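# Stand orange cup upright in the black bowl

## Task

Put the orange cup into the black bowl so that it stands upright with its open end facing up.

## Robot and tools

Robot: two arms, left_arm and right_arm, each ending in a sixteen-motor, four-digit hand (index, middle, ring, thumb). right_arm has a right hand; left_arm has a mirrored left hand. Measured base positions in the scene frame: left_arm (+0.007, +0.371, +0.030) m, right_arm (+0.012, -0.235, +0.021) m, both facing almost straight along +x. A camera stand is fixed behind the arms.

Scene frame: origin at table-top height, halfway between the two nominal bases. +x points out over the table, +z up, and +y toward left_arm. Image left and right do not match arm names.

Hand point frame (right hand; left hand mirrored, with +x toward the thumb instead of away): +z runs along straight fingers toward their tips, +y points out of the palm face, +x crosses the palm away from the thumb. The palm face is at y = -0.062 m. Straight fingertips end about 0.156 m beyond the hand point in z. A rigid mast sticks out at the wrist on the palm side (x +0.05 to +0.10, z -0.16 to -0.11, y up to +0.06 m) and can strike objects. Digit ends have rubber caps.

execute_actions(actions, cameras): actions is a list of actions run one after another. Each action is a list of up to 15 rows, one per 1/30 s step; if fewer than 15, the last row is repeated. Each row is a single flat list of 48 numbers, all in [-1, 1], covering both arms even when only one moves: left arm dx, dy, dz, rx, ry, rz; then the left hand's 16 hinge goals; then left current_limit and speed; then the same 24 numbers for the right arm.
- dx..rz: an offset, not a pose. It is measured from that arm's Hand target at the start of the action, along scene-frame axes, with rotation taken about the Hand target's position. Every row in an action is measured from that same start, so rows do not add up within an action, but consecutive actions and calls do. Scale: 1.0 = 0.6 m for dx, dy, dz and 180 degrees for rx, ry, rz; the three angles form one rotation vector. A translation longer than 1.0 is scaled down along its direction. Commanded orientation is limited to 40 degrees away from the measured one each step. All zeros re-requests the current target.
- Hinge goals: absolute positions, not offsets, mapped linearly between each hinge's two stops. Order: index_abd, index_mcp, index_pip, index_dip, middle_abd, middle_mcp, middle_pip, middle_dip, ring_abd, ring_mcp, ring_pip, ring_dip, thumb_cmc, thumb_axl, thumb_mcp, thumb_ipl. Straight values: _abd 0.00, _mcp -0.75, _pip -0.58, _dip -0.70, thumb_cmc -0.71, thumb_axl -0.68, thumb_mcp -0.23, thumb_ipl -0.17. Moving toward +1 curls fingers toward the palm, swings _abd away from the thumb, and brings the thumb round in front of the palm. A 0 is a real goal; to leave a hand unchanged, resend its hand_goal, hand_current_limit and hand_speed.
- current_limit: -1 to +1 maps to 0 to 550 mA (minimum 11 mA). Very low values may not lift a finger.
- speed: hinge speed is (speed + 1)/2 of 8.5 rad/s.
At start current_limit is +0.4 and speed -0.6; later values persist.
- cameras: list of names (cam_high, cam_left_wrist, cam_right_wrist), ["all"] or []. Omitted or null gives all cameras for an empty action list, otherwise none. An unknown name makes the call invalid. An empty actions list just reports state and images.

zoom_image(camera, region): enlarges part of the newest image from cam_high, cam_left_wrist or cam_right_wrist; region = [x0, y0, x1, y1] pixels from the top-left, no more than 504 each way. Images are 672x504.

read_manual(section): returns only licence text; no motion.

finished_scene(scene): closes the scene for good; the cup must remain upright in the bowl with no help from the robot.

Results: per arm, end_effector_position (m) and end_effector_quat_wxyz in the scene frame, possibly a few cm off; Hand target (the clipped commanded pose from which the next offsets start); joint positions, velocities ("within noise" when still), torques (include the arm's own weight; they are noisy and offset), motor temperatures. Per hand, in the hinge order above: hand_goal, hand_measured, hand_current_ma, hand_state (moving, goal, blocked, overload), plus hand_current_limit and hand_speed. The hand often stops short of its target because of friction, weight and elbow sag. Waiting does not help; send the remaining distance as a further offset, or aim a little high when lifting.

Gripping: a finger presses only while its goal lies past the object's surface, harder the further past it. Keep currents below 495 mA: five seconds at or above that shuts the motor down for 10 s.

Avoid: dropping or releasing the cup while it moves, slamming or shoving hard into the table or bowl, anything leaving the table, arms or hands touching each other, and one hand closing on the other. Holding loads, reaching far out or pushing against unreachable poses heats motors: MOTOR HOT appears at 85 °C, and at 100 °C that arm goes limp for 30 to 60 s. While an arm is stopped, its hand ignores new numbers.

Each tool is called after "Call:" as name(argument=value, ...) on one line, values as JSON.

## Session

Call:
execute_actions(actions=[])

Scene clock: 0.00 s.
left_arm: end_effector_position=(+0.5914, +0.3674, +0.2228) hand_goal=(+0.000, -0.754, -0.576, -0.696, +0.000, -0.754, -0.576, -0.696, +0.000, -0.754, -0.576, -0.696, -0.714, -0.678, -0.226, -0.168) hand_measured=(+0.000, -0.754, -0.576, -0.696, +0.000, -0.754, -0.576, -0.696, +0.000, -0.754, -0.576, -0.696, -0.714, -0.678, -0.226, -0.168) hand_current_ma=(+0, +0, +0, +0, +0, +0, +0, +0, +0, +0, +0, +0, +0, +0, +0, +0) hand_state=(goal, goal, goal, goal, goal, goal, goal, goal, goal, goal, overload, goal, goal, goal, goal, goal) hand_current_limit=0.40 hand_speed=-0.60 end_effector_quat_wxyz=(+0.553, +0.613, +0.482, +0.295) | right_arm: end_effector_position=(+0.4222, -0.1173, +0.3351) hand_goal=(+0.000, -0.754, -0.576, -0.696, +0.000, -0.754, -0.576, -0.696, +0.000, -0.754, -0.576, -0.696, -0.714, -0.678, -0.226, -0.168) hand_measured=(+0.000, -0.754, -0.576, -0.696, +0.000, -0.754, -0.576, -0.696, +0.000, -0.754, -0.576, -0.696, -0.714, -0.678, -0.226, -0.168) hand_current_ma=(+0, +0, +0, +0, +0, +0, +0, +0, +0, +0, +0, +0, +0, +0, +0, +0) hand_state=(goal, goal, goal, goal, goal, goal, goal, goal, goal, goal, goal, goal, goal, goal, goal, goal) hand_current_limit=0.40 hand_speed=-0.60 end_effector_quat_wxyz=(-0.147, +0.894, +0.076, +0.415)
Joint positions: left_arm=[0.066 1.689 0.653 0.789 0.498 -0.057] | right_arm=[0.496 0.992 1.034 -0.7 0.037 1.856]
Joint velocities: within noise
Joint torques (N m): no reading
Motor temperatures (°C): left_arm=[27 27 33 28 26 26] | right_arm=[29 28 32 27 29 26]
Heat: left arm: hottest elbow 33 °C; right arm: hottest elbow 32 °C.
Hand target: left_arm +0.5959, +0.3667, +0.2400; +0.562, +0.609, +0.467, +0.308 | right_arm +0.4285, -0.1154, +0.3548; -0.151, +0.885, +0.076, +0.435
camera_calibration:
cam_left_wrist: T_world_to_cam=[[-0.487838, -0.755229, -0.437771, 0.625612], [-0.655039, 0.648194, -0.388289, 0.180768], [0.577008, 0.0973354, -0.810918, -0.0762076], [0, 0, 0, 1]] pos_world=[0.46758, 0.362725, 0.282267]
cam_right_wrist: T_world_to_cam=[[-0.318219, -0.591065, -0.741201, 0.347795], [-0.947936, 0.20863, 0.240607, 0.288541], [0.0124223, 0.779176, -0.626682, 0.420922], [0, 0, 0, 1]] pos_world=[0.378965, -0.182601, 0.452145]

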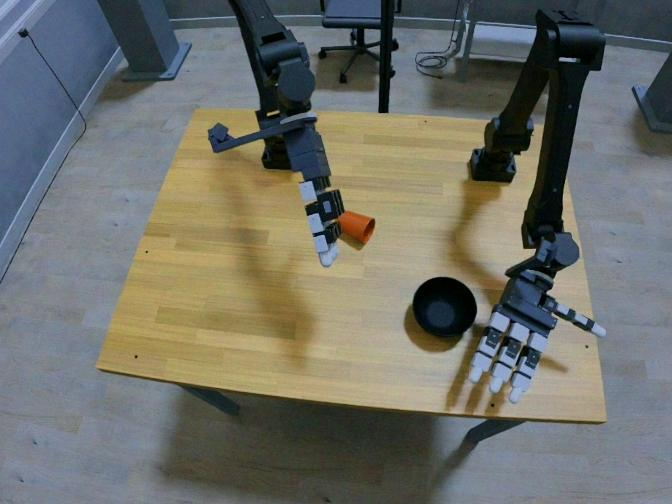

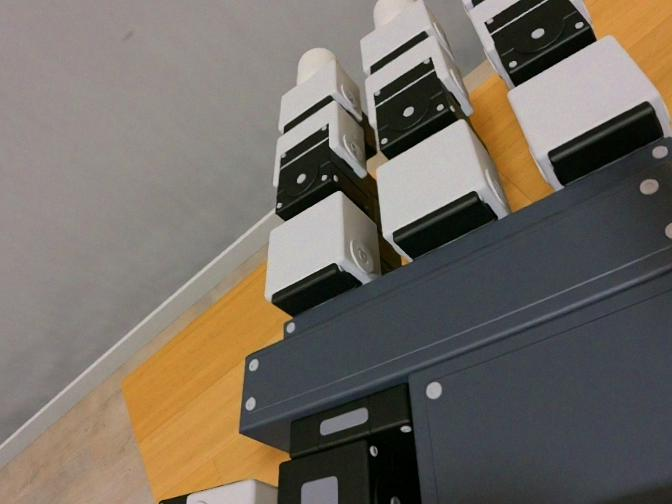

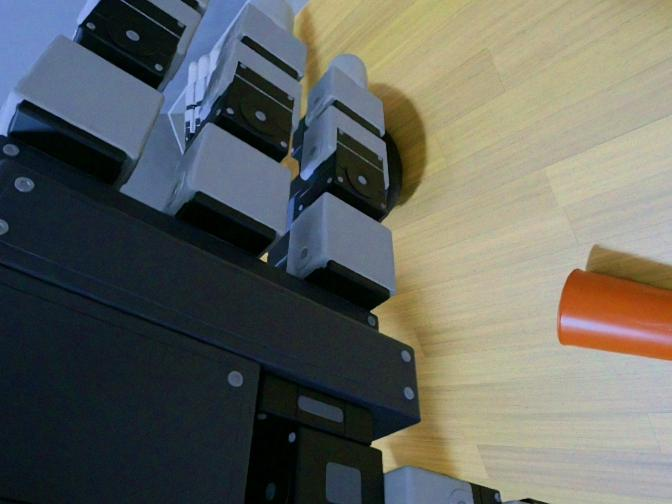

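Call:
zoom_image(camera="cam_high", region=[290, 180, 490, 350])

Call:
zoom_image(camera="cam_right_wrist", region=[440, 200, 672, 400])

Scaled by 2.520.

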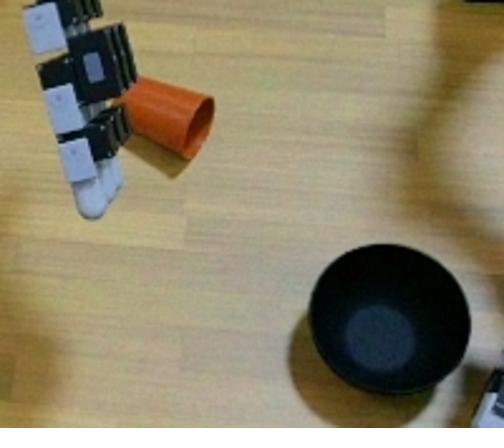

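Scaled by 2.172.

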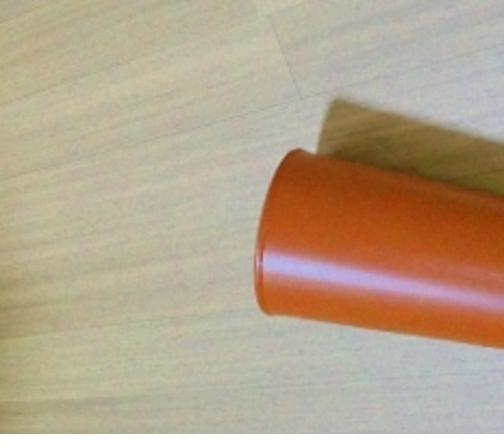

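Call:
execute_actions(actions=[[[0,0,0.1,0.067,0.159,-0.01,0,-1,0.42,-0.33,0,-1,-0.58,-0.7,0,-1,-0.58,-0.7,0.49,-0.68,-0.17,-0.11,0.4,-0.6,0,-0.16,0,0,0,0,0,-0.75,-0.58,-0.7,0,-0.75,-0.58,-0.7,0,-0.75,-0.58,-0.7,-0.71,-0.68,-0.23,-0.17,0.4,-0.6]],[[-0.12,-0.1,0,0.067,0.159,-0.01,0,-1,0.42,-0.33,0,-1,-0.58,-0.7,0,-1,-0.58,-0.7,0.49,-0.68,-0.17,-0.11,0.4,-0.6,0,-0.16,0,0,0,0,0,-0.75,-0.58,-0.7,0,-0.75,-0.58,-0.7,0,-0.75,-0.58,-0.7,-0.71,-0.68,-0.23,-0.17,0.4,-0.6]],[[-0.155,-0.16,0,0.067,0.159,-0.01,0,-1,0.42,-0.33,0,-1,-0.58,-0.7,0,-1,-0.58,-0.7,0.49,-0.68,-0.17,-0.11,0.4,-0.6,0,-0.16,0,0,0,0,0,-0.75,-0.58,-0.7,0,-0.75,-0.58,-0.7,0,-0.75,-0.58,-0.7,-0.71,-0.68,-0.23,-0.17,0.4,-0.6]],[[-0.155,-0.18,-0.03,0.067,0.159,-0.01,0,-1,0.42,-0.33,0,-1,-0.58,-0.7,0,-1,-0.58,-0.7,0.49,-0.68,-0.17,-0.11,0.4,-0.6,0,0,0,0,0,0,0,-0.75,-0.58,-0.7,0,-0.75,-0.58,-0.7,0,-0.75,-0.58,-0.7,-0.71,-0.68,-0.23,-0.17,0.4,-0.6]]], cameras=["cam_high"])

Scene clock: 106.93 s.
left_arm: end_effector_position=(+0.3339, +0.1059, +0.2686) hand_goal=(+0.000, -1.000, +0.420, -0.330, +0.000, -1.000, -0.580, -0.700, +0.000, -1.000, -0.580, -0.700, +0.490, -0.680, -0.170, -0.110) hand_measured=(+0.000, -0.996, +0.416, -0.332, +0.000, -0.992, -0.578, -0.698, +0.000, -0.994, -0.568, -0.698, +0.490, -0.678, -0.166, -0.110) hand_current_ma=(-2, +11, -15, -9, -1, +26, +6, +6, -1, +21, +0, +6, +0, +5, +16, -2) hand_state=(goal, goal, goal, goal, goal, goal, goal, goal, goal, goal, overload, goal, goal, goal, goal, goal) hand_current_limit=0.40 hand_speed=-0.60 end_effector_quat_wxyz=(-0.051, +0.791, +0.596, -0.125) | right_arm: end_effector_position=(+0.4156, -0.4040, +0.3181) hand_goal=(+0.000, -0.750, -0.580, -0.700, +0.000, -0.750, -0.580, -0.700, +0.000, -0.750, -0.580, -0.700, -0.710, -0.680, -0.230, -0.170) hand_measured=(-0.002, -0.744, -0.580, -0.698, -0.002, -0.744, -0.580, -0.698, -0.002, -0.744, -0.580, -0.698, -0.706, -0.678, -0.226, -0.168) hand_current_ma=(-6, +27, +0, +7, -6, +22, +0, +7, -7, +27, +0, +6, +14, +10, +22, +11) hand_state=(goal, goal, goal, goal, goal, goal, goal, goal, goal, goal, goal, goal, goal, goal, goal, goal) hand_current_limit=0.40 hand_speed=-0.60 end_effector_quat_wxyz=(-0.163, +0.896, +0.051, +0.410)
Joint positions: left_arm=[-0.747 1.364 1.327 -1.689 0.223 -0.419] | right_arm=[-0.47 1.029 1.056 -0.936 -0.687 1.21]
Joint torques (N m): left_arm=[-0.15 -6.95 11.49 -0.59 0.26 -0.18] | right_arm=[0.38 -3.9 15.72 1.13 -0.97 -0.12]
Motor temperatures (°C): left_arm=[27 29 39 29 26 26] | right_arm=[29 29 40 27 29 26]
Heat: left arm: hottest elbow 39 °C; right arm: hottest elbow 40 °C.
Hand target: left_arm +0.3379, +0.1027, +0.2819; -0.311, +0.752, +0.538, -0.221 | right_arm +0.4284, -0.4034, +0.3546; -0.151, +0.885, +0.076, +0.435
Off the commanded pose: left_arm 0.014 m, 33 deg | right_arm 0.039 m, 4 deg.
joint sent to its limit (left arm) — joint 4 (wrist pitch), lower limit. The joint targets are off in orientation, not in position.
Images, in order (width x height): cam_high 672x504.

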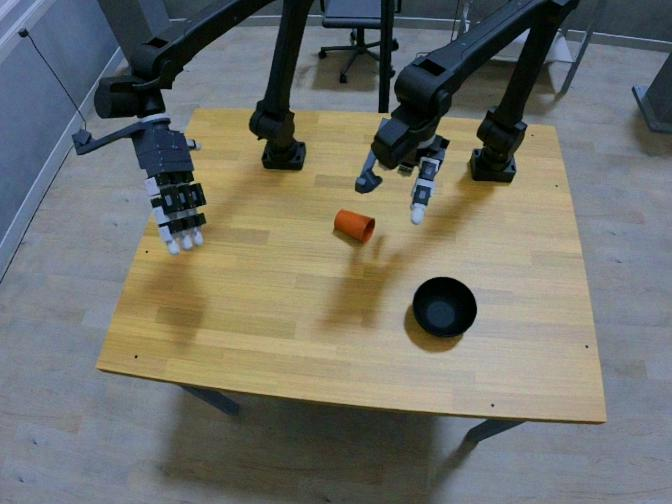

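Call:
zoom_image(camera="cam_high", region=[310, 190, 410, 265])

Scaled by 5.040.

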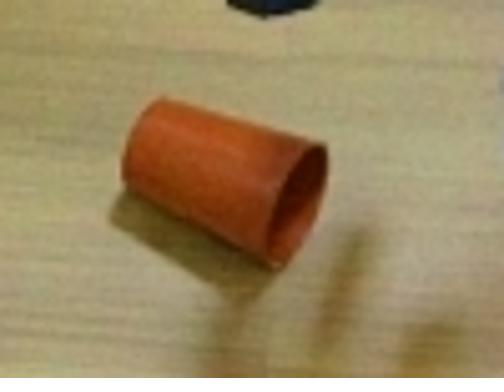

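Call:
execute_actions(actions=[[[-0.079,-0.087,-0.06,0,0,0,0,-1,0.42,-0.33,0,-1,-0.58,-0.7,0,-1,-0.58,-0.7,0.49,-0.68,-0.17,-0.11,0.4,-0.6,0,0,0,0,0,0,0,-0.75,-0.58,-0.7,0,-0.75,-0.58,-0.7,0,-0.75,-0.58,-0.7,-0.71,-0.68,-0.23,-0.17,0.4,-0.6]],[[-0.078,-0.087,-0.11,0,0,0,0,-1,0.42,-0.33,0,-1,-0.58,-0.7,0,-1,-0.58,-0.7,0.49,-0.68,-0.17,-0.11,0.4,-0.6,0,0,0,0,0,0,0,-0.75,-0.58,-0.7,0,-0.75,-0.58,-0.7,0,-0.75,-0.58,-0.7,-0.71,-0.68,-0.23,-0.17,0.4,-0.6]],[[0,0,-0.11,0,0,0,0,-1,0.42,-0.33,0,-1,-0.58,-0.7,0,-1,-0.58,-0.7,0.49,-0.68,-0.17,-0.11,0.4,-0.6,0,0,0,0,0,0,0,-0.75,-0.58,-0.7,0,-0.75,-0.58,-0.7,0,-0.75,-0.58,-0.7,-0.71,-0.68,-0.23,-0.17,0.4,-0.6]]], cameras=["cam_high","cam_left_wrist"])

Call:
zoom_image(camera="cam_high", region=[290, 150, 450, 290])

Scene clock: 139.67 s.
left_arm: end_effector_position=(+0.2347, +0.0054, +0.0975) hand_goal=(+0.000, -1.000, +0.420, -0.330, +0.000, -1.000, -0.580, -0.700, +0.000, -1.000, -0.580, -0.700, +0.490, -0.680, -0.170, -0.110) hand_measured=(-0.002, -0.994, +0.416, -0.332, -0.002, -0.992, -0.578, -0.698, -0.002, -0.992, -0.566, -0.698, +0.490, -0.678, -0.166, -0.110) hand_current_ma=(-3, +19, -9, -9, -3, +34, +6, +6, -3, +30, +0, +6, -1, +4, +15, -2) hand_state=(goal, goal, goal, goal, goal, goal, goal, goal, goal, goal, overload, goal, goal, goal, goal, goal) hand_current_limit=0.40 hand_speed=-0.60 end_effector_quat_wxyz=(-0.275, +0.755, +0.559, -0.205) | right_arm: end_effector_position=(+0.4156, -0.4040, +0.3181) hand_goal=(+0.000, -0.750, -0.580, -0.700, +0.000, -0.750, -0.580, -0.700, +0.000, -0.750, -0.580, -0.700, -0.710, -0.680, -0.230, -0.170) hand_measured=(-0.002, -0.744, -0.580, -0.698, -0.002, -0.744, -0.580, -0.698, -0.002, -0.744, -0.580, -0.698, -0.706, -0.678, -0.226, -0.168) hand_current_ma=(-6, +27, +0, +7, -6, +22, +0, +7, -7, +27, +0, +6, +14, +10, +22, +11) hand_state=(goal, goal, goal, goal, goal, goal, goal, goal, goal, goal, goal, goal, goal, goal, goal, goal) hand_current_limit=0.40 hand_speed=-0.60 end_effector_quat_wxyz=(-0.163, +0.896, +0.051, +0.410)
Joint positions: left_arm=[-1.013 1.808 1.358 -1.696 0.423 -0.558] | right_arm=[-0.47 1.029 1.056 -0.936 -0.687 1.21]
Joint torques (N m): left_arm=[0.85 -13.33 8.76 -1.13 0.28 0.12] | right_arm=[0.44 -3.96 15.72 1.13 -0.97 -0.12]
Heat: left arm: hottest elbow 43 °C; right arm: hottest elbow 44 °C.
Hand target: left_arm +0.2437, -0.0018, +0.1141; -0.311, +0.752, +0.538, -0.221 | right_arm +0.4284, -0.4034, +0.3546; -0.151, +0.885, +0.076, +0.435
Off the commanded pose: left_arm 0.020 m, 5 deg | right_arm 0.039 m, 4 deg.
joint sent to its limit (left arm) — joint 4 (wrist pitch), lower limit. The joint targets are off in orientation, not in position.
camera_calibration:
cam_left_wrist: T_world_to_cam=[[-0.647627, -0.630468, 0.427889, 0.0757182], [0.22686, 0.376552, 0.898189, -0.197815], [-0.727402, 0.678762, -0.100837, 0.297056], [0, 0, 0, 1]] pos_world=[0.309993, -0.0794052, 0.17523]
Images, in order (width x height): cam_high 672x504, cam_left_wrist 672x504.

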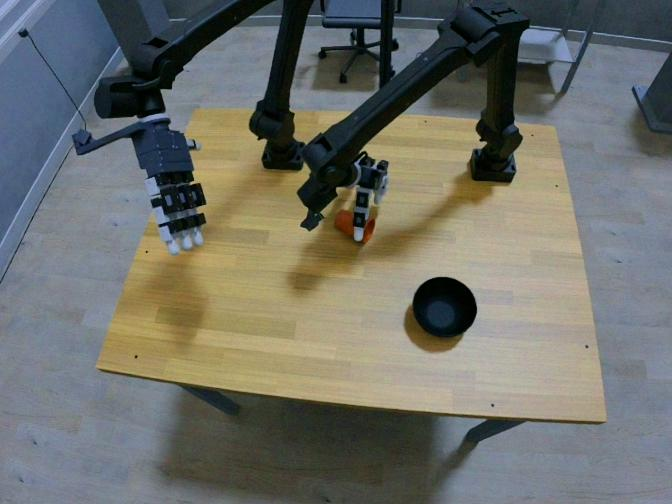

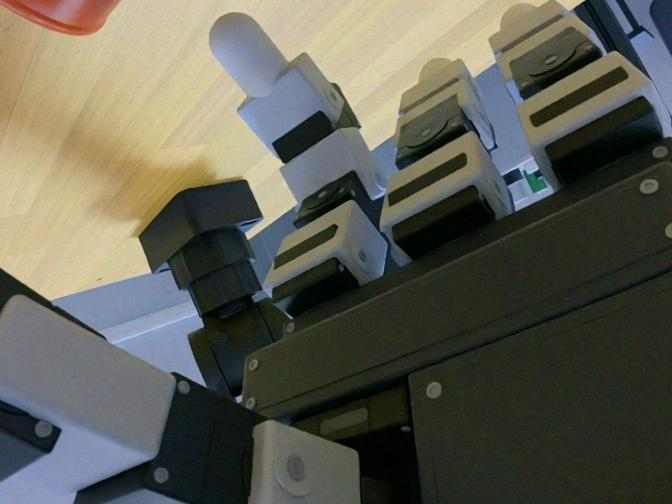

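Scaled by 3.150.

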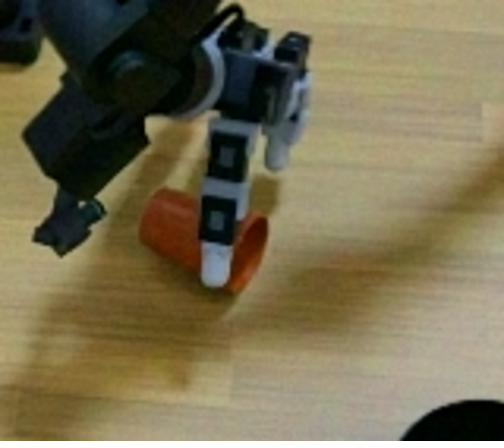

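Call:
execute_actions(actions=[[[-0.002,-0.005,-0.045,0,0,0,0,-1,0.42,-0.33,0,-1,-0.58,-0.7,0,-1,-0.58,-0.7,0.55,-0.68,-0.17,-0.11,0.4,-0.6,0,0,0,0,0,0,0,-0.75,-0.58,-0.7,0,-0.75,-0.58,-0.7,0,-0.75,-0.58,-0.7,-0.71,-0.68,-0.23,-0.17,0.4,-0.6]],[[0,0,-0.045,0,0,0,0,-1,0.42,-0.33,0,-1,-0.58,-0.7,0,-1,-0.58,-0.7,0.55,-0.68,-0.17,-0.11,0.4,-0.6,0,0,0,0,0,0,0,-0.75,-0.58,-0.7,0,-0.75,-0.58,-0.7,0,-0.75,-0.58,-0.7,-0.71,-0.68,-0.23,-0.17,0.4,-0.6]]], cameras=["cam_high","cam_left_wrist"])

Call:
zoom_image(camera="cam_high", region=[290, 150, 450, 290])

Scene clock: 176.57 s.
left_arm: end_effector_position=(+0.2306, +0.0063, +0.0485) hand_goal=(+0.000, -1.000, +0.420, -0.330, +0.000, -1.000, -0.580, -0.700, +0.000, -1.000, -0.580, -0.700, +0.550, -0.680, -0.170, -0.110) hand_measured=(+0.000, -0.996, +0.428, -0.324, -0.002, -0.990, -0.578, -0.698, -0.002, -0.992, -0.566, -0.698, +0.548, -0.678, -0.166, -0.110) hand_current_ma=(+2, +12, +30, +19, -3, +35, +6, +6, -3, +31, +0, +6, -3, +4, +15, -2) hand_state=(goal, goal, goal, goal, goal, goal, goal, goal, goal, goal, overload, goal, goal, goal, goal, goal) hand_current_limit=0.40 hand_speed=-0.60 end_effector_quat_wxyz=(-0.323, +0.745, +0.544, -0.211) | right_arm: end_effector_position=(+0.4156, -0.4040, +0.3181) hand_goal=(+0.000, -0.750, -0.580, -0.700, +0.000, -0.750, -0.580, -0.700, +0.000, -0.750, -0.580, -0.700, -0.710, -0.680, -0.230, -0.170) hand_measured=(-0.002, -0.744, -0.580, -0.698, -0.002, -0.744, -0.580, -0.698, -0.002, -0.744, -0.580, -0.698, -0.706, -0.678, -0.226, -0.168) hand_current_ma=(-6, +27, +0, +7, -6, +22, +0, +7, -7, +27, +0, +6, +14, +10, +22, +11) hand_state=(goal, goal, goal, goal, goal, goal, goal, goal, goal, goal, goal, goal, goal, goal, goal, goal) hand_current_limit=0.40 hand_speed=-0.60 end_effector_quat_wxyz=(-0.163, +0.896, +0.051, +0.410)
Joint positions: left_arm=[-1.013 1.934 1.37 -1.696 0.428 -0.518] | right_arm=[-0.47 1.029 1.056 -0.936 -0.687 1.21]
Joint torques (N m): left_arm=[1.03 -13.1 8.85 -1.35 0.28 0.15] | right_arm=[0.38 -3.9 15.73 1.14 -0.97 -0.12]
Motor temperatures (°C): left_arm=[27 33 40 28 26 26] | right_arm=[29 29 46 27 30 26]
Heat: left arm: hottest elbow 40 °C; right arm: hottest elbow 46 °C.
Hand target: left_arm +0.2424, -0.0048, +0.0600; -0.311, +0.752, +0.538, -0.221 | right_arm +0.4284, -0.4034, +0.3546; -0.151, +0.885, +0.076, +0.435
Off the commanded pose: left_arm 0.020 m, 2 deg | right_arm 0.039 m, 4 deg.
joint sent to its limit (left arm) — joint 4 (wrist pitch), lower limit. The joint targets still meet the commanded pose.
camera_calibration:
cam_left_wrist: T_world_to_cam=[[-0.632083, -0.642393, 0.433362, 0.090864], [0.303182, 0.309651, 0.90122, -0.170576], [-0.713128, 0.701033, -0.000963784, 0.280206], [0, 0, 0, 1]] pos_world=[0.308972, -0.0852444, 0.114619]
Images, in order (width x height): cam_high 672x504, cam_left_wrist 672x504.

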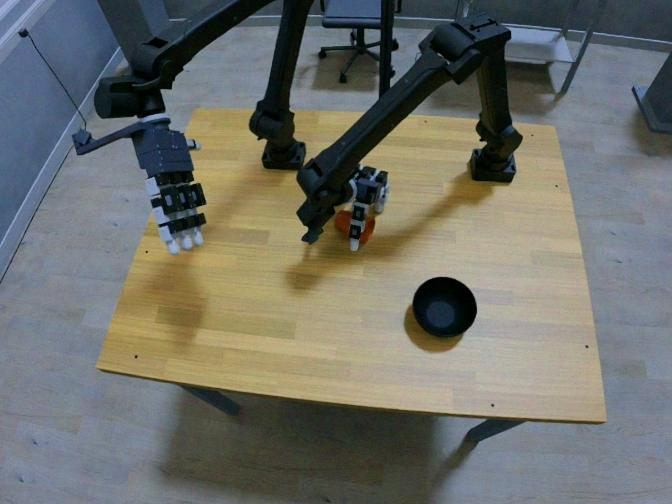

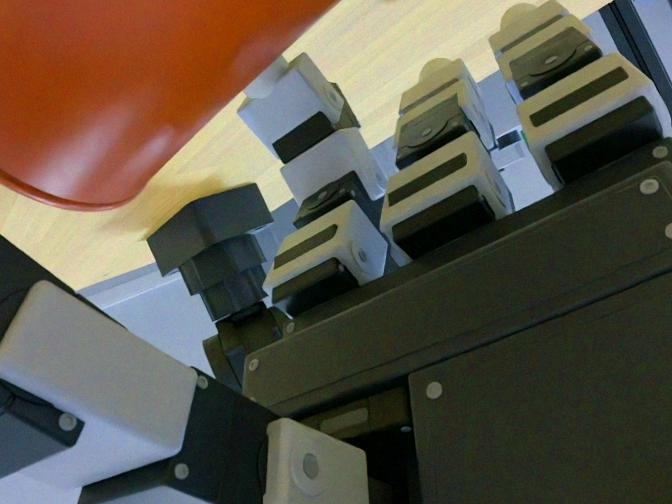

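Scaled by 3.150.

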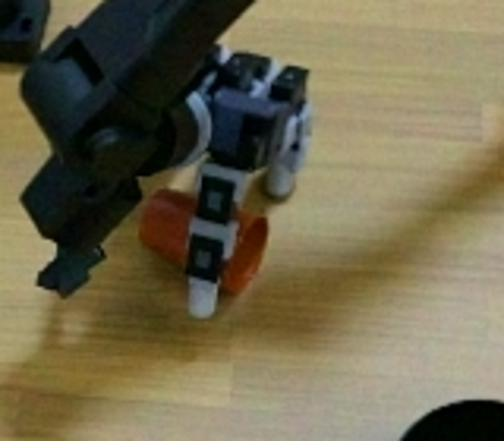

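Call:
execute_actions(actions=[[[0.017,-0.02,0.012,0,0,0,0,-1,0.42,-0.33,0,-1,-0.58,-0.7,0,-1,-0.58,-0.7,0.55,-0.68,-0.17,-0.11,0.4,-0.6,0,0,0,0,0,0,0,-0.75,-0.58,-0.7,0,-0.75,-0.58,-0.7,0,-0.75,-0.58,-0.7,-0.71,-0.68,-0.23,-0.17,0.4,-0.6]]], cameras=["cam_high"])

Call:
zoom_image(camera="cam_high", region=[290, 150, 450, 290])

Scene clock: 198.37 s.
left_arm: end_effector_position=(+0.2401, -0.0078, +0.0564) hand_goal=(+0.000, -1.000, +0.420, -0.330, +0.000, -1.000, -0.580, -0.700, +0.000, -1.000, -0.580, -0.700, +0.550, -0.680, -0.170, -0.110) hand_measured=(+0.000, -0.996, +0.422, -0.328, -0.002, -0.990, -0.578, -0.698, -0.002, -0.992, -0.566, -0.698, +0.550, -0.678, -0.166, -0.110) hand_current_ma=(+1, +16, +9, +8, -3, +35, +6, +6, -3, +31, +0, +6, -2, +4, +15, -2) hand_state=(goal, goal, goal, goal, goal, goal, goal, goal, goal, goal, overload, goal, goal, goal, goal, goal) hand_current_limit=0.40 hand_speed=-0.60 end_effector_quat_wxyz=(-0.305, +0.754, +0.541, -0.213) | right_arm: end_effector_position=(+0.4156, -0.4040, +0.3181) hand_goal=(+0.000, -0.750, -0.580, -0.700, +0.000, -0.750, -0.580, -0.700, +0.000, -0.750, -0.580, -0.700, -0.710, -0.680, -0.230, -0.170) hand_measured=(-0.002, -0.744, -0.580, -0.698, -0.002, -0.744, -0.580, -0.698, -0.002, -0.744, -0.580, -0.698, -0.706, -0.678, -0.226, -0.168) hand_current_ma=(-6, +27, +0, +7, -6, +22, +0, +7, -7, +27, +0, +6, +14, +10, +22, +11) hand_state=(goal, goal, goal, goal, goal, goal, goal, goal, goal, goal, goal, goal, goal, goal, goal, goal) hand_current_limit=0.40 hand_speed=-0.60 end_effector_quat_wxyz=(-0.163, +0.896, +0.051, +0.410)
Joint positions: left_arm=[-1.012 1.934 1.408 -1.696 0.426 -0.509] | right_arm=[-0.47 1.029 1.056 -0.936 -0.687 1.21]
Joint torques (N m): left_arm=[1.08 -13.22 9.36 -1.26 0.26 0.02] | right_arm=[0.44 -3.9 15.73 1.14 -0.97 -0.12]
Heat: left arm: hottest elbow 40 °C; right arm: hottest elbow 47 °C.
Hand target: left_arm +0.2527, -0.0168, +0.0674; -0.311, +0.752, +0.538, -0.221 | right_arm +0.4284, -0.4034, +0.3546; -0.151, +0.885, +0.076, +0.435
Off the commanded pose: left_arm 0.019 m, 1 deg | right_arm 0.039 m, 4 deg.
joint sent to its limit (left arm) — joint 4 (wrist pitch), lower limit. The joint targets are off in orientation, not in position.
Images, in order (width x height): cam_high 672x504.

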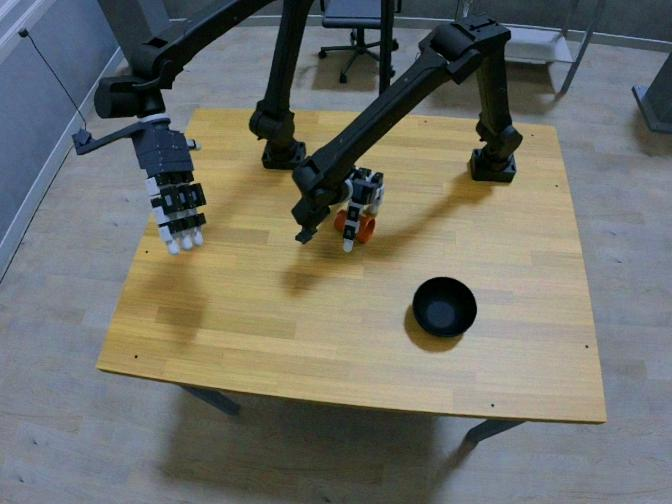

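Scaled by 3.150.

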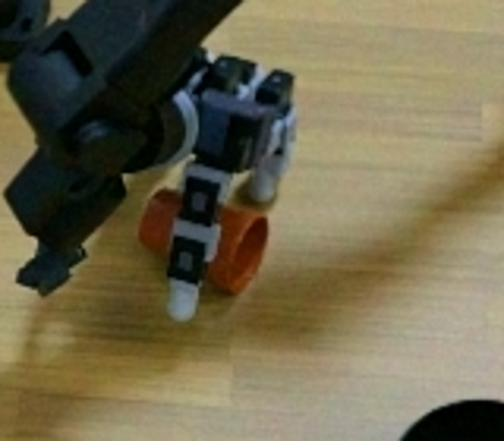

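Call:
execute_actions(actions=[[[0,0,-0.013,0,0,0,0,-0.97,0.6,-0.2,0,-1,-0.58,-0.7,0,-1,-0.58,-0.7,0.55,-0.68,0.06,0,0.1,-0.75,0,0,0,0,0,0,0,-0.75,-0.58,-0.7,0,-0.75,-0.58,-0.7,0,-0.75,-0.58,-0.7,-0.71,-0.68,-0.23,-0.17,0.4,-0.6]],[[0,0,0,0,0,0,0,-0.9,0.72,-0.12,0,-1,-0.58,-0.7,0,-1,-0.58,-0.7,0.55,-0.68,0.25,0.05,0.1,-0.8,0,0,0,0,0,0,0,-0.75,-0.58,-0.7,0,-0.75,-0.58,-0.7,0,-0.75,-0.58,-0.7,-0.71,-0.68,-0.23,-0.17,0.4,-0.6]],[[0,0,0,0,0,0,0,-0.9,0.72,-0.12,0,-1,-0.58,-0.7,0,-1,-0.58,-0.7,0.55,-0.68,0.25,0.05,0.1,-0.8,0,0,0,0,0,0,0,-0.75,-0.58,-0.7,0,-0.75,-0.58,-0.7,0,-0.75,-0.58,-0.7,-0.71,-0.68,-0.23,-0.17,0.4,-0.6]]], cameras=["cam_high","cam_left_wrist"])

Call:
zoom_image(camera="cam_high", region=[290, 150, 450, 290])

Scene clock: 218.90 s.
left_arm: end_effector_position=(+0.2398, -0.0064, +0.0509) hand_goal=(+0.000, -0.900, +0.720, -0.120, +0.000, -1.000, -0.580, -0.700, +0.000, -1.000, -0.580, -0.700, +0.550, -0.680, +0.250, +0.050) hand_measured=(+0.000, -0.928, +0.636, -0.146, -0.002, -0.990, -0.578, -0.698, -0.002, -0.992, -0.566, -0.698, +0.552, -0.678, +0.090, +0.028) hand_current_ma=(+1, -116, -303, -102, -3, +35, +6, +6, -3, +31, +0, +6, +7, +4, -303, -117) hand_state=(goal, blocked, blocked, blocked, goal, goal, goal, goal, goal, goal, overload, goal, goal, goal, blocked, blocked) hand_current_limit=0.10 hand_speed=-0.80 end_effector_quat_wxyz=(-0.310, +0.752, +0.542, -0.213) | right_arm: end_effector_position=(+0.4156, -0.4040, +0.3181) hand_goal=(+0.000, -0.750, -0.580, -0.700, +0.000, -0.750, -0.580, -0.700, +0.000, -0.750, -0.580, -0.700, -0.710, -0.680, -0.230, -0.170) hand_measured=(-0.002, -0.744, -0.580, -0.698, -0.002, -0.744, -0.580, -0.698, -0.002, -0.744, -0.580, -0.698, -0.706, -0.678, -0.226, -0.168) hand_current_ma=(-6, +27, +0, +7, -6, +22, +0, +7, -7, +27, +0, +6, +14, +10, +22, +11) hand_state=(goal, goal, goal, goal, goal, goal, goal, goal, goal, goal, goal, goal, goal, goal, goal, goal) hand_current_limit=0.40 hand_speed=-0.60 end_effector_quat_wxyz=(-0.163, +0.896, +0.051, +0.410)
Joint positions: left_arm=[-1.011 1.946 1.408 -1.696 0.426 -0.509] | right_arm=[-0.47 1.029 1.056 -0.936 -0.687 1.21]
Joint torques (N m): left_arm=[1.08 -12.57 9.51 -1.29 0.27 0.1] | right_arm=[0.44 -3.9 15.73 1.13 -0.97 -0.12]
Heat: left arm: hottest elbow 40 °C; right arm: hottest elbow 47 °C.
Hand target: left_arm +0.2527, -0.0168, +0.0595; -0.311, +0.752, +0.538, -0.221 | right_arm +0.4284, -0.4034, +0.3546; -0.151, +0.885, +0.076, +0.435
Off the commanded pose: left_arm 0.019 m, 1 deg | right_arm 0.039 m, 4 deg.
joint sent to its limit (left arm) — joint 4 (wrist pitch), lower limit. The joint targets still meet the commanded pose.
camera_calibration:
cam_left_wrist: T_world_to_cam=[[-0.641018, -0.627581, 0.441858, 0.0892207], [0.293907, 0.331104, 0.896654, -0.169051], [-0.709024, 0.704636, -0.0277936, 0.296034], [0, 0, 0, 1]] pos_world=[0.316772, -0.0966293, 0.120385]
Images, in order (width x height): cam_high 672x504, cam_left_wrist 672x504.

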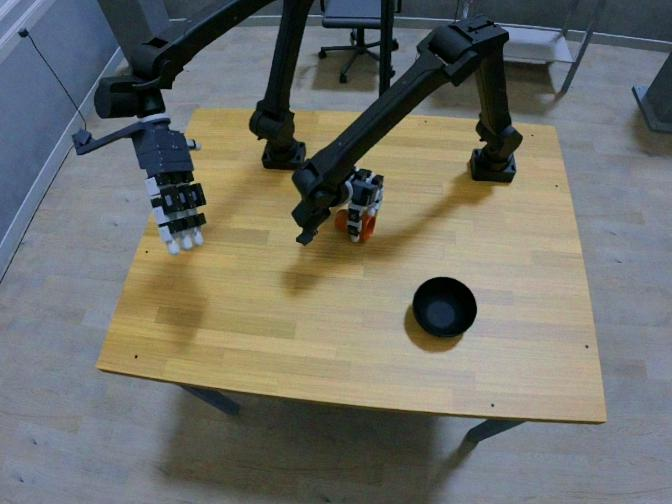

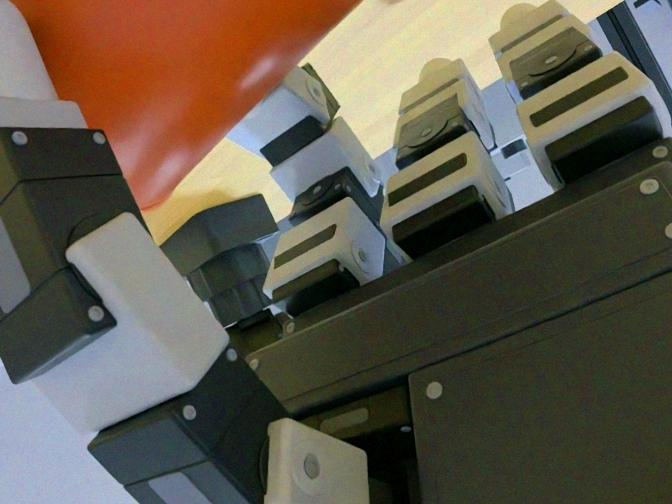

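Scaled by 3.150.

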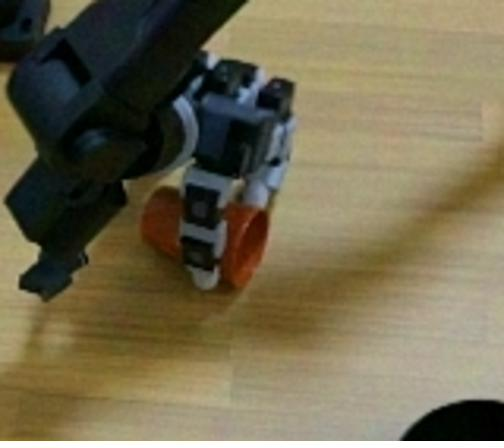

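Call:
execute_actions(actions=[[[0,0,0.09,0,0,0,0,-0.9,0.72,-0.12,0,-1,-0.58,-0.7,0,-1,-0.58,-0.7,0.55,-0.68,0.25,0.05,0.1,-0.8,0,0,0,0,0,0,0,-0.75,-0.58,-0.7,0,-0.75,-0.58,-0.7,0,-0.75,-0.58,-0.7,-0.71,-0.68,-0.23,-0.17,0.4,-0.6]],[[0,0,0.09,0,0,0,0,-0.9,0.72,-0.12,0,-1,-0.58,-0.7,0,-1,-0.58,-0.7,0.55,-0.68,0.25,0.05,0.1,-0.8,0,0,0,0,0,0,0,-0.75,-0.58,-0.7,0,-0.75,-0.58,-0.7,0,-0.75,-0.58,-0.7,-0.71,-0.68,-0.23,-0.17,0.4,-0.6]],[[0.095,0.088,0.055,0,0,0.1,0,-0.9,0.72,-0.12,0,-1,-0.58,-0.7,0,-1,-0.58,-0.7,0.55,-0.68,0.25,0.05,0.1,-0.8,0,0,0,0,0,0,0,-0.75,-0.58,-0.7,0,-0.75,-0.58,-0.7,0,-0.75,-0.58,-0.7,-0.71,-0.68,-0.23,-0.17,0.4,-0.6]]], cameras=["cam_high","cam_left_wrist"])

Call:
zoom_image(camera="cam_high", region=[320, 150, 480, 290])

Scene clock: 240.90 s.
left_arm: end_effector_position=(+0.3046, +0.0456, +0.1807) hand_goal=(+0.000, -0.900, +0.720, -0.120, +0.000, -1.000, -0.580, -0.700, +0.000, -1.000, -0.580, -0.700, +0.550, -0.680, +0.250, +0.050) hand_measured=(+0.000, -0.932, +0.640, -0.144, +0.000, -0.992, -0.578, -0.698, +0.000, -0.992, -0.562, -0.698, +0.556, -0.678, +0.092, +0.028) hand_current_ma=(+1, -137, -302, -96, -2, +33, +6, +6, -1, +29, +0, +6, +18, +9, -302, -117) hand_state=(goal, blocked, blocked, blocked, goal, goal, goal, goal, goal, goal, overload, goal, goal, goal, blocked, blocked) hand_current_limit=0.10 hand_speed=-0.80 end_effector_quat_wxyz=(-0.172, +0.662, +0.687, -0.244) | right_arm: end_effector_position=(+0.4156, -0.4040, +0.3181) hand_goal=(+0.000, -0.750, -0.580, -0.700, +0.000, -0.750, -0.580, -0.700, +0.000, -0.750, -0.580, -0.700, -0.710, -0.680, -0.230, -0.170) hand_measured=(-0.002, -0.744, -0.580, -0.698, -0.002, -0.744, -0.580, -0.698, -0.002, -0.744, -0.580, -0.698, -0.706, -0.678, -0.226, -0.168) hand_current_ma=(-6, +27, +0, +7, -6, +22, +0, +7, -7, +27, +0, +6, +14, +10, +22, +11) hand_state=(goal, goal, goal, goal, goal, goal, goal, goal, goal, goal, goal, goal, goal, goal, goal, goal) hand_current_limit=0.40 hand_speed=-0.60 end_effector_quat_wxyz=(-0.163, +0.896, +0.051, +0.410)
Joint positions: left_arm=[-0.82 1.649 1.408 -1.698 0.492 -0.733] | right_arm=[-0.47 1.029 1.056 -0.936 -0.687 1.21]
Joint torques (N m): left_arm=[-0.79 -11.34 11.19 -0.62 0.55 -0.18] | right_arm=[0.38 -3.9 15.72 1.14 -0.97 -0.12]
Heat: left arm: hottest elbow 40 °C; right arm: hottest elbow 48 °C.
Hand target: left_arm +0.3097, +0.0360, +0.2005; -0.272, +0.658, +0.649, -0.267 | right_arm +0.4284, -0.4034, +0.3546; -0.151, +0.885, +0.076, +0.435
Off the commanded pose: left_arm 0.023 m, 13 deg | right_arm 0.039 m, 4 deg.
joint sent to its limit (left arm) — joint 4 (wrist pitch), lower limit. The joint targets are off in orientation, not in position.
camera_calibration:
cam_left_wrist: T_world_to_cam=[[-0.426493, -0.786483, 0.446709, 0.0470832], [-0.0151813, 0.500033, 0.865873, -0.229557], [-0.904364, 0.362507, -0.2252, 0.419801], [0, 0, 0, 1]] pos_world=[0.396249, -0.000364822, 0.272274]
Images, in order (width x height): cam_high 672x504, cam_left_wrist 672x504.

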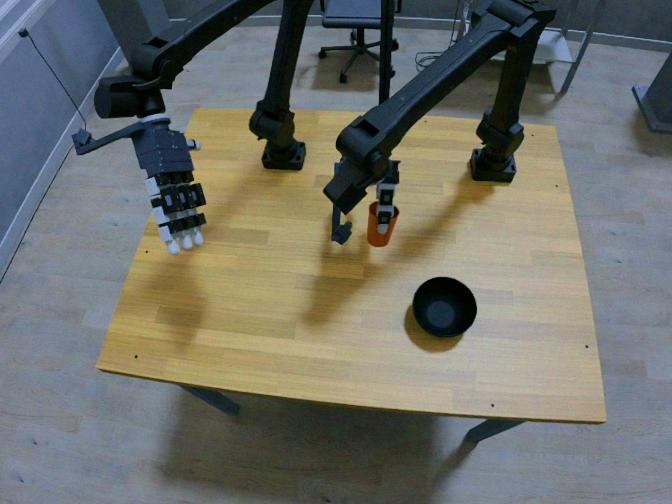

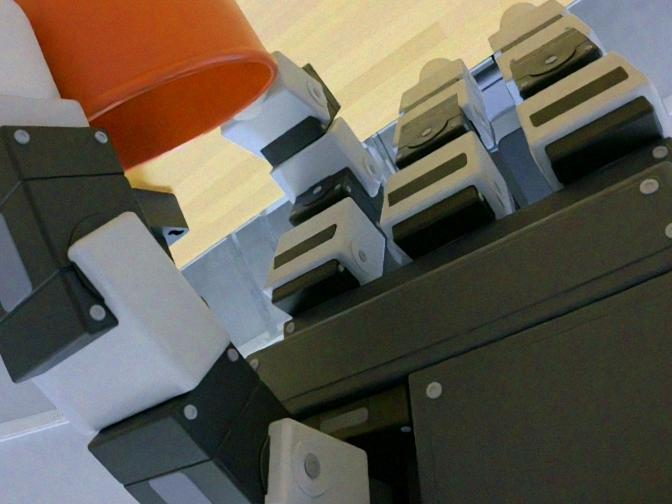

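Scaled by 3.150.

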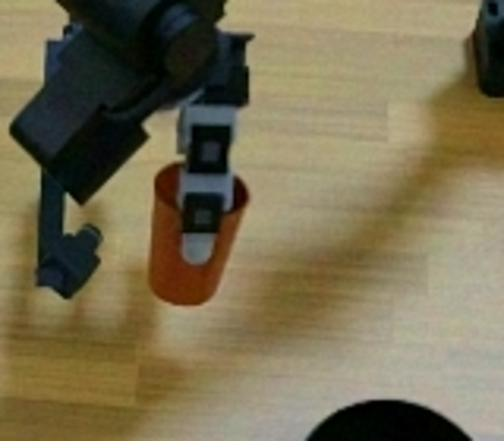

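Call:
execute_actions(actions=[[[0.095,0.088,0.01,0,0,0.1,0,-0.9,0.72,-0.12,0,-1,-0.58,-0.7,0,-1,-0.58,-0.7,0.55,-0.68,0.25,0.05,0.1,-0.8,0,0,0,0,0,0,0,-0.75,-0.58,-0.7,0,-0.75,-0.58,-0.7,0,-0.75,-0.58,-0.7,-0.71,-0.68,-0.23,-0.17,0.4,-0.6]],[[0.095,0.088,0.01,0,0,0.1,0,-0.9,0.72,-0.12,0,-1,-0.58,-0.7,0,-1,-0.58,-0.7,0.55,-0.68,0.25,0.05,0.1,-0.8,0,0,0,0,0,0,0,-0.75,-0.58,-0.7,0,-0.75,-0.58,-0.7,0,-0.75,-0.58,-0.7,-0.71,-0.68,-0.23,-0.17,0.4,-0.6]],[[0.095,0.088,0,0,0,0.1,0,-0.9,0.72,-0.12,0,-1,-0.58,-0.7,0,-1,-0.58,-0.7,0.55,-0.68,0.25,0.05,0.1,-0.8,0,0,0,0,0,0,0,-0.75,-0.58,-0.7,0,-0.75,-0.58,-0.7,0,-0.75,-0.58,-0.7,-0.71,-0.68,-0.23,-0.17,0.4,-0.6]]], cameras=["cam_high","cam_left_wrist"])

Call:
zoom_image(camera="cam_high", region=[370, 220, 530, 360])

Scene clock: 257.87 s.
left_arm: end_effector_position=(+0.4718, +0.2016, +0.1920) hand_goal=(+0.000, -0.900, +0.720, -0.120, +0.000, -1.000, -0.580, -0.700, +0.000, -1.000, -0.580, -0.700, +0.550, -0.680, +0.250, +0.050) hand_measured=(+0.000, -0.938, +0.646, -0.144, +0.000, -0.990, -0.578, -0.698, +0.000, -0.992, -0.554, -0.698, +0.556, -0.678, +0.092, +0.028) hand_current_ma=(+1, -161, -303, -92, -2, +34, +6, +6, -1, +29, +0, +6, +21, +11, -303, -117) hand_state=(goal, blocked, blocked, blocked, goal, goal, goal, goal, goal, goal, overload, goal, goal, goal, blocked, blocked) hand_current_limit=0.10 hand_speed=-0.80 end_effector_quat_wxyz=(-0.102, +0.283, +0.886, -0.352) | right_arm: end_effector_position=(+0.4156, -0.4040, +0.3181) hand_goal=(+0.000, -0.750, -0.580, -0.700, +0.000, -0.750, -0.580, -0.700, +0.000, -0.750, -0.580, -0.700, -0.710, -0.680, -0.230, -0.170) hand_measured=(-0.002, -0.744, -0.580, -0.698, -0.002, -0.744, -0.580, -0.698, -0.002, -0.744, -0.580, -0.698, -0.706, -0.678, -0.226, -0.168) hand_current_ma=(-6, +27, +0, +7, -6, +22, +0, +7, -7, +27, +0, +6, +14, +10, +22, +11) hand_state=(goal, goal, goal, goal, goal, goal, goal, goal, goal, goal, goal, goal, goal, goal, goal, goal) hand_current_limit=0.40 hand_speed=-0.60 end_effector_quat_wxyz=(-0.163, +0.896, +0.051, +0.410)
Joint positions: left_arm=[-0.285 1.805 1.632 -1.696 0.699 -1.098] | right_arm=[-0.47 1.029 1.056 -0.936 -0.687 1.21]
Joint torques (N m): left_arm=[-0.85 -13.51 12.04 -0.51 0.74 -0.2] | right_arm=[0.44 -3.9 15.73 1.14 -0.97 -0.12]
Heat: left arm: hottest elbow 41 °C; right arm: hottest elbow 48 °C.
Hand target: left_arm +0.4807, +0.1944, +0.2124; -0.122, +0.292, +0.877, -0.362 | right_arm +0.4284, -0.4034, +0.3546; -0.151, +0.885, +0.076, +0.435
Off the commanded pose: left_arm 0.023 m, 3 deg | right_arm 0.039 m, 4 deg.
joint sent to its limit (left arm) — joint 4 (wrist pitch), lower limit. The joint targets are off in orientation, not in position.
camera_calibration:
cam_left_wrist: T_world_to_cam=[[0.406136, -0.789202, 0.460667, -0.158931], [-0.272793, 0.376422, 0.885376, -0.172226], [-0.872146, -0.485249, -0.0624103, 0.641424], [0, 0, 0, 1]] pos_world=[0.576981, 0.250652, 0.265731]
Images, in order (width x height): cam_high 672x504, cam_left_wrist 672x504.

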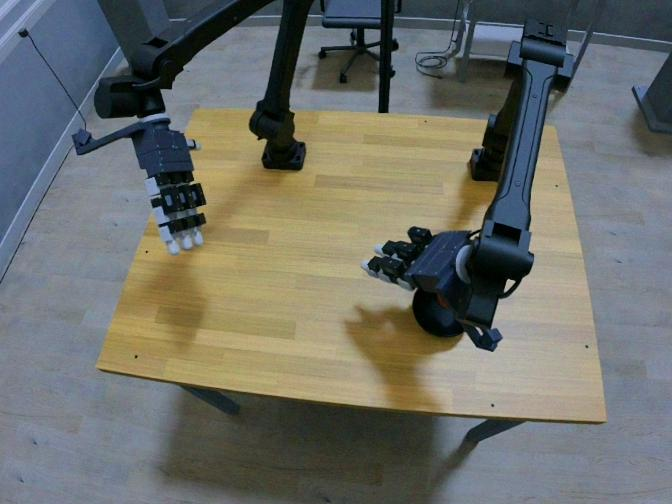

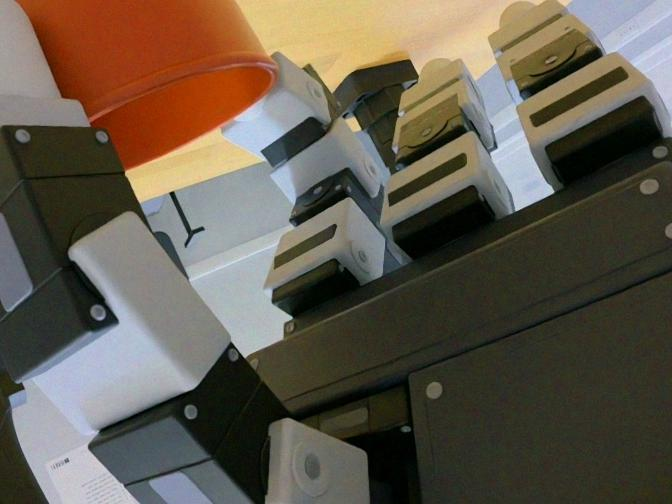

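Scaled by 3.150.

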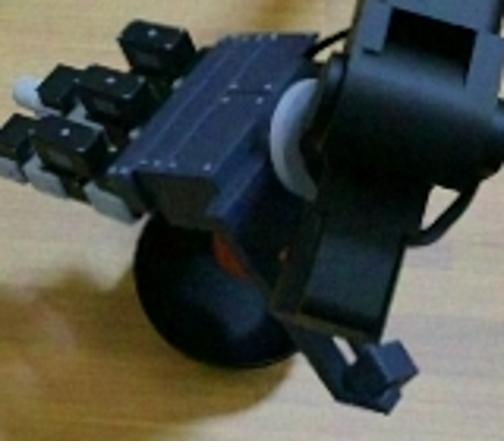

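Call:
execute_actions(actions=[[[-0.01,0,-0.08,0,0,0,0,-0.9,0.72,-0.12,0,-1,-0.58,-0.7,0,-1,-0.58,-0.7,0.55,-0.68,0.25,0.05,0.1,-0.8,0,0,0,0,0,0,0,-0.75,-0.58,-0.7,0,-0.75,-0.58,-0.7,0,-0.75,-0.58,-0.7,-0.71,-0.68,-0.23,-0.17,0.4,-0.6]],[[0,0,-0.06,0,0,0,0,-0.9,0.72,-0.12,0,-1,-0.58,-0.7,0,-1,-0.58,-0.7,0.55,-0.68,0.25,0.05,0.1,-0.8,0,0,0,0,0,0,0,-0.75,-0.58,-0.7,0,-0.75,-0.58,-0.7,0,-0.75,-0.58,-0.7,-0.71,-0.68,-0.23,-0.17,0.4,-0.6]]], cameras=["cam_high","cam_left_wrist"])

Call:
zoom_image(camera="cam_high", region=[370, 220, 530, 360])

Scene clock: 307.93 s.
left_arm: end_effector_position=(+0.4723, +0.1995, +0.1236) hand_goal=(+0.000, -0.900, +0.720, -0.120, +0.000, -1.000, -0.580, -0.700, +0.000, -1.000, -0.580, -0.700, +0.550, -0.680, +0.250, +0.050) hand_measured=(+0.000, -0.938, +0.646, -0.144, +0.000, -0.990, -0.578, -0.698, +0.000, -0.992, -0.554, -0.698, +0.556, -0.678, +0.092, +0.028) hand_current_ma=(+1, -161, -302, -92, -1, +34, +6, +6, -1, +29, +0, +6, +22, +11, -303, -117) hand_state=(goal, blocked, blocked, blocked, goal, goal, goal, goal, goal, goal, overload, goal, goal, goal, blocked, blocked) hand_current_limit=0.10 hand_speed=-0.80 end_effector_quat_wxyz=(-0.131, +0.282, +0.880, -0.359) | right_arm: end_effector_position=(+0.4156, -0.4040, +0.3181) hand_goal=(+0.000, -0.750, -0.580, -0.700, +0.000, -0.750, -0.580, -0.700, +0.000, -0.750, -0.580, -0.700, -0.710, -0.680, -0.230, -0.170) hand_measured=(-0.002, -0.744, -0.580, -0.698, -0.002, -0.744, -0.580, -0.698, -0.002, -0.744, -0.580, -0.698, -0.706, -0.678, -0.226, -0.168) hand_current_ma=(-6, +27, +0, +7, -6, +22, +0, +7, -7, +27, +0, +6, +14, +10, +22, +11) hand_state=(goal, goal, goal, goal, goal, goal, goal, goal, goal, goal, goal, goal, goal, goal, goal, goal) hand_current_limit=0.40 hand_speed=-0.60 end_effector_quat_wxyz=(-0.163, +0.896, +0.051, +0.410)
Joint positions: left_arm=[-0.285 1.899 1.57 -1.618 0.707 -1.066] | right_arm=[-0.47 1.029 1.056 -0.936 -0.687 1.21]
Joint torques (N m): left_arm=[-0.67 -14.1 7.51 0.05 0.72 0.11] | right_arm=[0.44 -3.96 15.73 1.14 -0.97 -0.12]
Heat: left arm: hottest elbow 43 °C; right arm: hottest elbow 49 °C.
Hand target: left_arm +0.4747, +0.1944, +0.1285; -0.122, +0.292, +0.877, -0.362 | right_arm +0.4284, -0.4034, +0.3546; -0.151, +0.885, +0.076, +0.435
Off the commanded pose: left_arm 0.007 m, 2 deg | right_arm 0.039 m, 4 deg.
camera_calibration:
cam_left_wrist: T_world_to_cam=[[0.41607, -0.797402, 0.437076, -0.12939], [-0.212613, 0.382026, 0.899362, -0.141944], [-0.884128, -0.467126, -0.0105883, 0.632225], [0, 0, 0, 1]] pos_world=[0.582624, 0.246379, 0.190907]
Images, in order (width x height): cam_high 672x504, cam_left_wrist 672x504.

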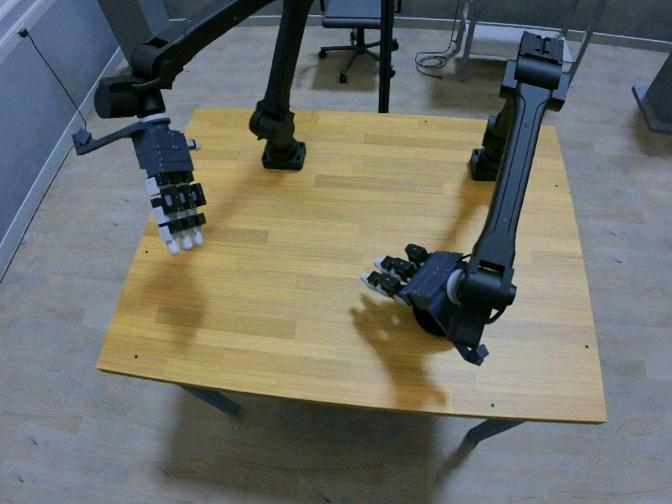

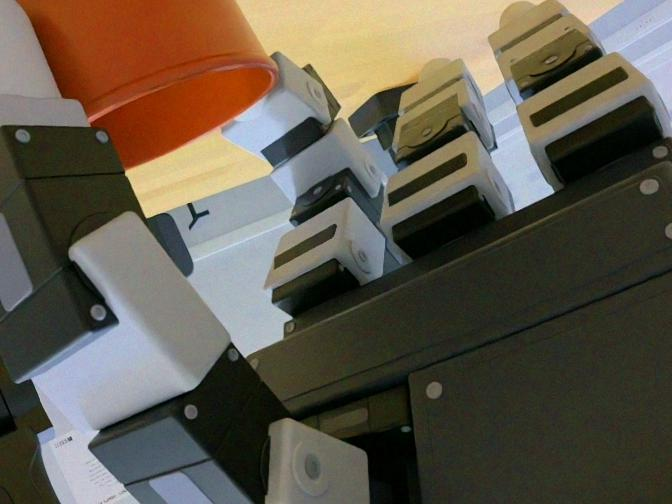

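Scaled by 3.150.

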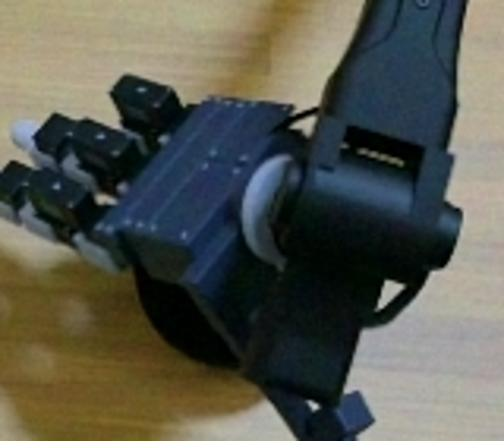

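Call:
execute_actions(actions=[[[0,0,-0.017,0,0,0,0,-0.9,0.72,-0.12,0,-1,-0.58,-0.7,0,-1,-0.58,-0.7,0.55,-0.68,0.25,0.05,0.1,-0.8,0,0,0,0,0,0,0,-0.75,-0.58,-0.7,0,-0.75,-0.58,-0.7,0,-0.75,-0.58,-0.7,-0.71,-0.68,-0.23,-0.17,0.4,-0.6]],[[0,0,-0.012,0,0,0,0,-0.9,0.72,-0.12,0,-1,-0.58,-0.7,0,-1,-0.58,-0.7,0.55,-0.68,0.25,0.05,0.1,-0.8,0,0,0,0,0,0,0,-0.75,-0.58,-0.7,0,-0.75,-0.58,-0.7,0,-0.75,-0.58,-0.7,-0.71,-0.68,-0.23,-0.17,0.4,-0.6]]], cameras=["cam_high","cam_left_wrist"])

Scene clock: 328.07 s.
left_arm: end_effector_position=(+0.4740, +0.1990, +0.1127) hand_goal=(+0.000, -0.900, +0.720, -0.120, +0.000, -1.000, -0.580, -0.700, +0.000, -1.000, -0.580, -0.700, +0.550, -0.680, +0.250, +0.050) hand_measured=(+0.000, -0.938, +0.646, -0.144, +0.000, -0.990, -0.578, -0.698, +0.000, -0.992, -0.554, -0.698, +0.556, -0.678, +0.092, +0.028) hand_current_ma=(+1, -161, -302, -92, -1, +34, +6, +6, -1, +29, +0, +6, +22, +11, -302, -117) hand_state=(goal, blocked, blocked, blocked, goal, goal, goal, goal, goal, goal, overload, goal, goal, goal, blocked, blocked) hand_current_limit=0.10 hand_speed=-0.80 end_effector_quat_wxyz=(-0.124, +0.285, +0.880, -0.359) | right_arm: end_effector_position=(+0.4156, -0.4040, +0.3181) hand_goal=(+0.000, -0.750, -0.580, -0.700, +0.000, -0.750, -0.580, -0.700, +0.000, -0.750, -0.580, -0.700, -0.710, -0.680, -0.230, -0.170) hand_measured=(-0.002, -0.744, -0.580, -0.698, -0.002, -0.744, -0.580, -0.698, -0.002, -0.744, -0.580, -0.698, -0.706, -0.678, -0.226, -0.168) hand_current_ma=(-6, +27, +0, +7, -6, +22, +0, +7, -7, +27, +0, +6, +14, +10, +22, +11) hand_state=(goal, goal, goal, goal, goal, goal, goal, goal, goal, goal, goal, goal, goal, goal, goal, goal) hand_current_limit=0.40 hand_speed=-0.60 end_effector_quat_wxyz=(-0.163, +0.896, +0.051, +0.410)
Joint positions: left_arm=[-0.285 1.902 1.549 -1.578 0.707 -1.065] | right_arm=[-0.47 1.029 1.056 -0.936 -0.687 1.21]
Joint torques (N m): left_arm=[-0.67 -13.57 7.09 0.09 0.73 0.11] | right_arm=[0.44 -3.96 15.72 1.13 -0.97 -0.12]
Heat: left arm: hottest elbow 42 °C; right arm: hottest elbow 49 °C.
Hand target: left_arm +0.4746, +0.1944, +0.1110; -0.122, +0.292, +0.877, -0.362 | right_arm +0.4284, -0.4034, +0.3546; -0.151, +0.885, +0.076, +0.435
Off the commanded pose: left_arm 0.005 m, 1 deg | right_arm 0.039 m, 4 deg.
camera_calibration:
cam_left_wrist: T_world_to_cam=[[0.408495, -0.79594, 0.446778, -0.123497], [-0.225704, 0.386196, 0.894377, -0.125696], [-0.884415, -0.466188, -0.0218872, 0.634586], [0, 0, 0, 1]] pos_world=[0.583315, 0.246083, 0.181485]
Images, in order (width x height): cam_high 672x504, cam_left_wrist 672x504.

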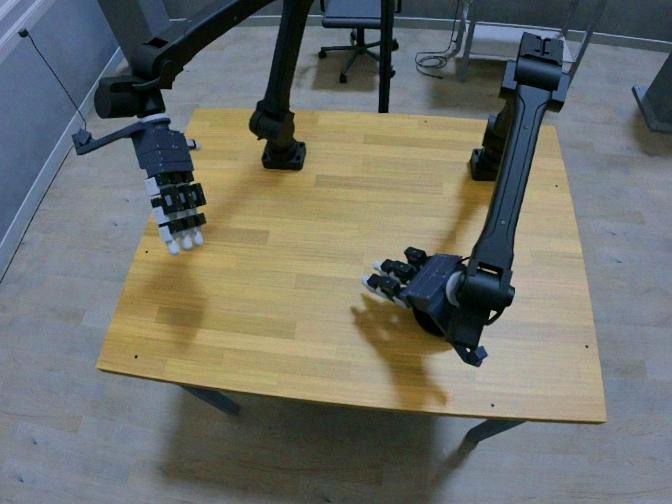

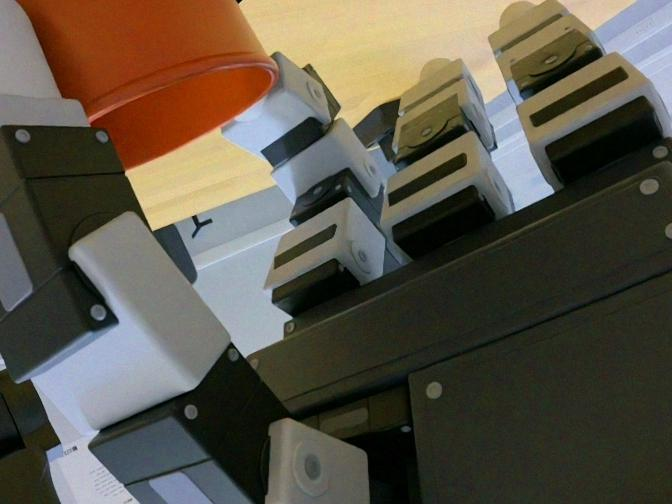

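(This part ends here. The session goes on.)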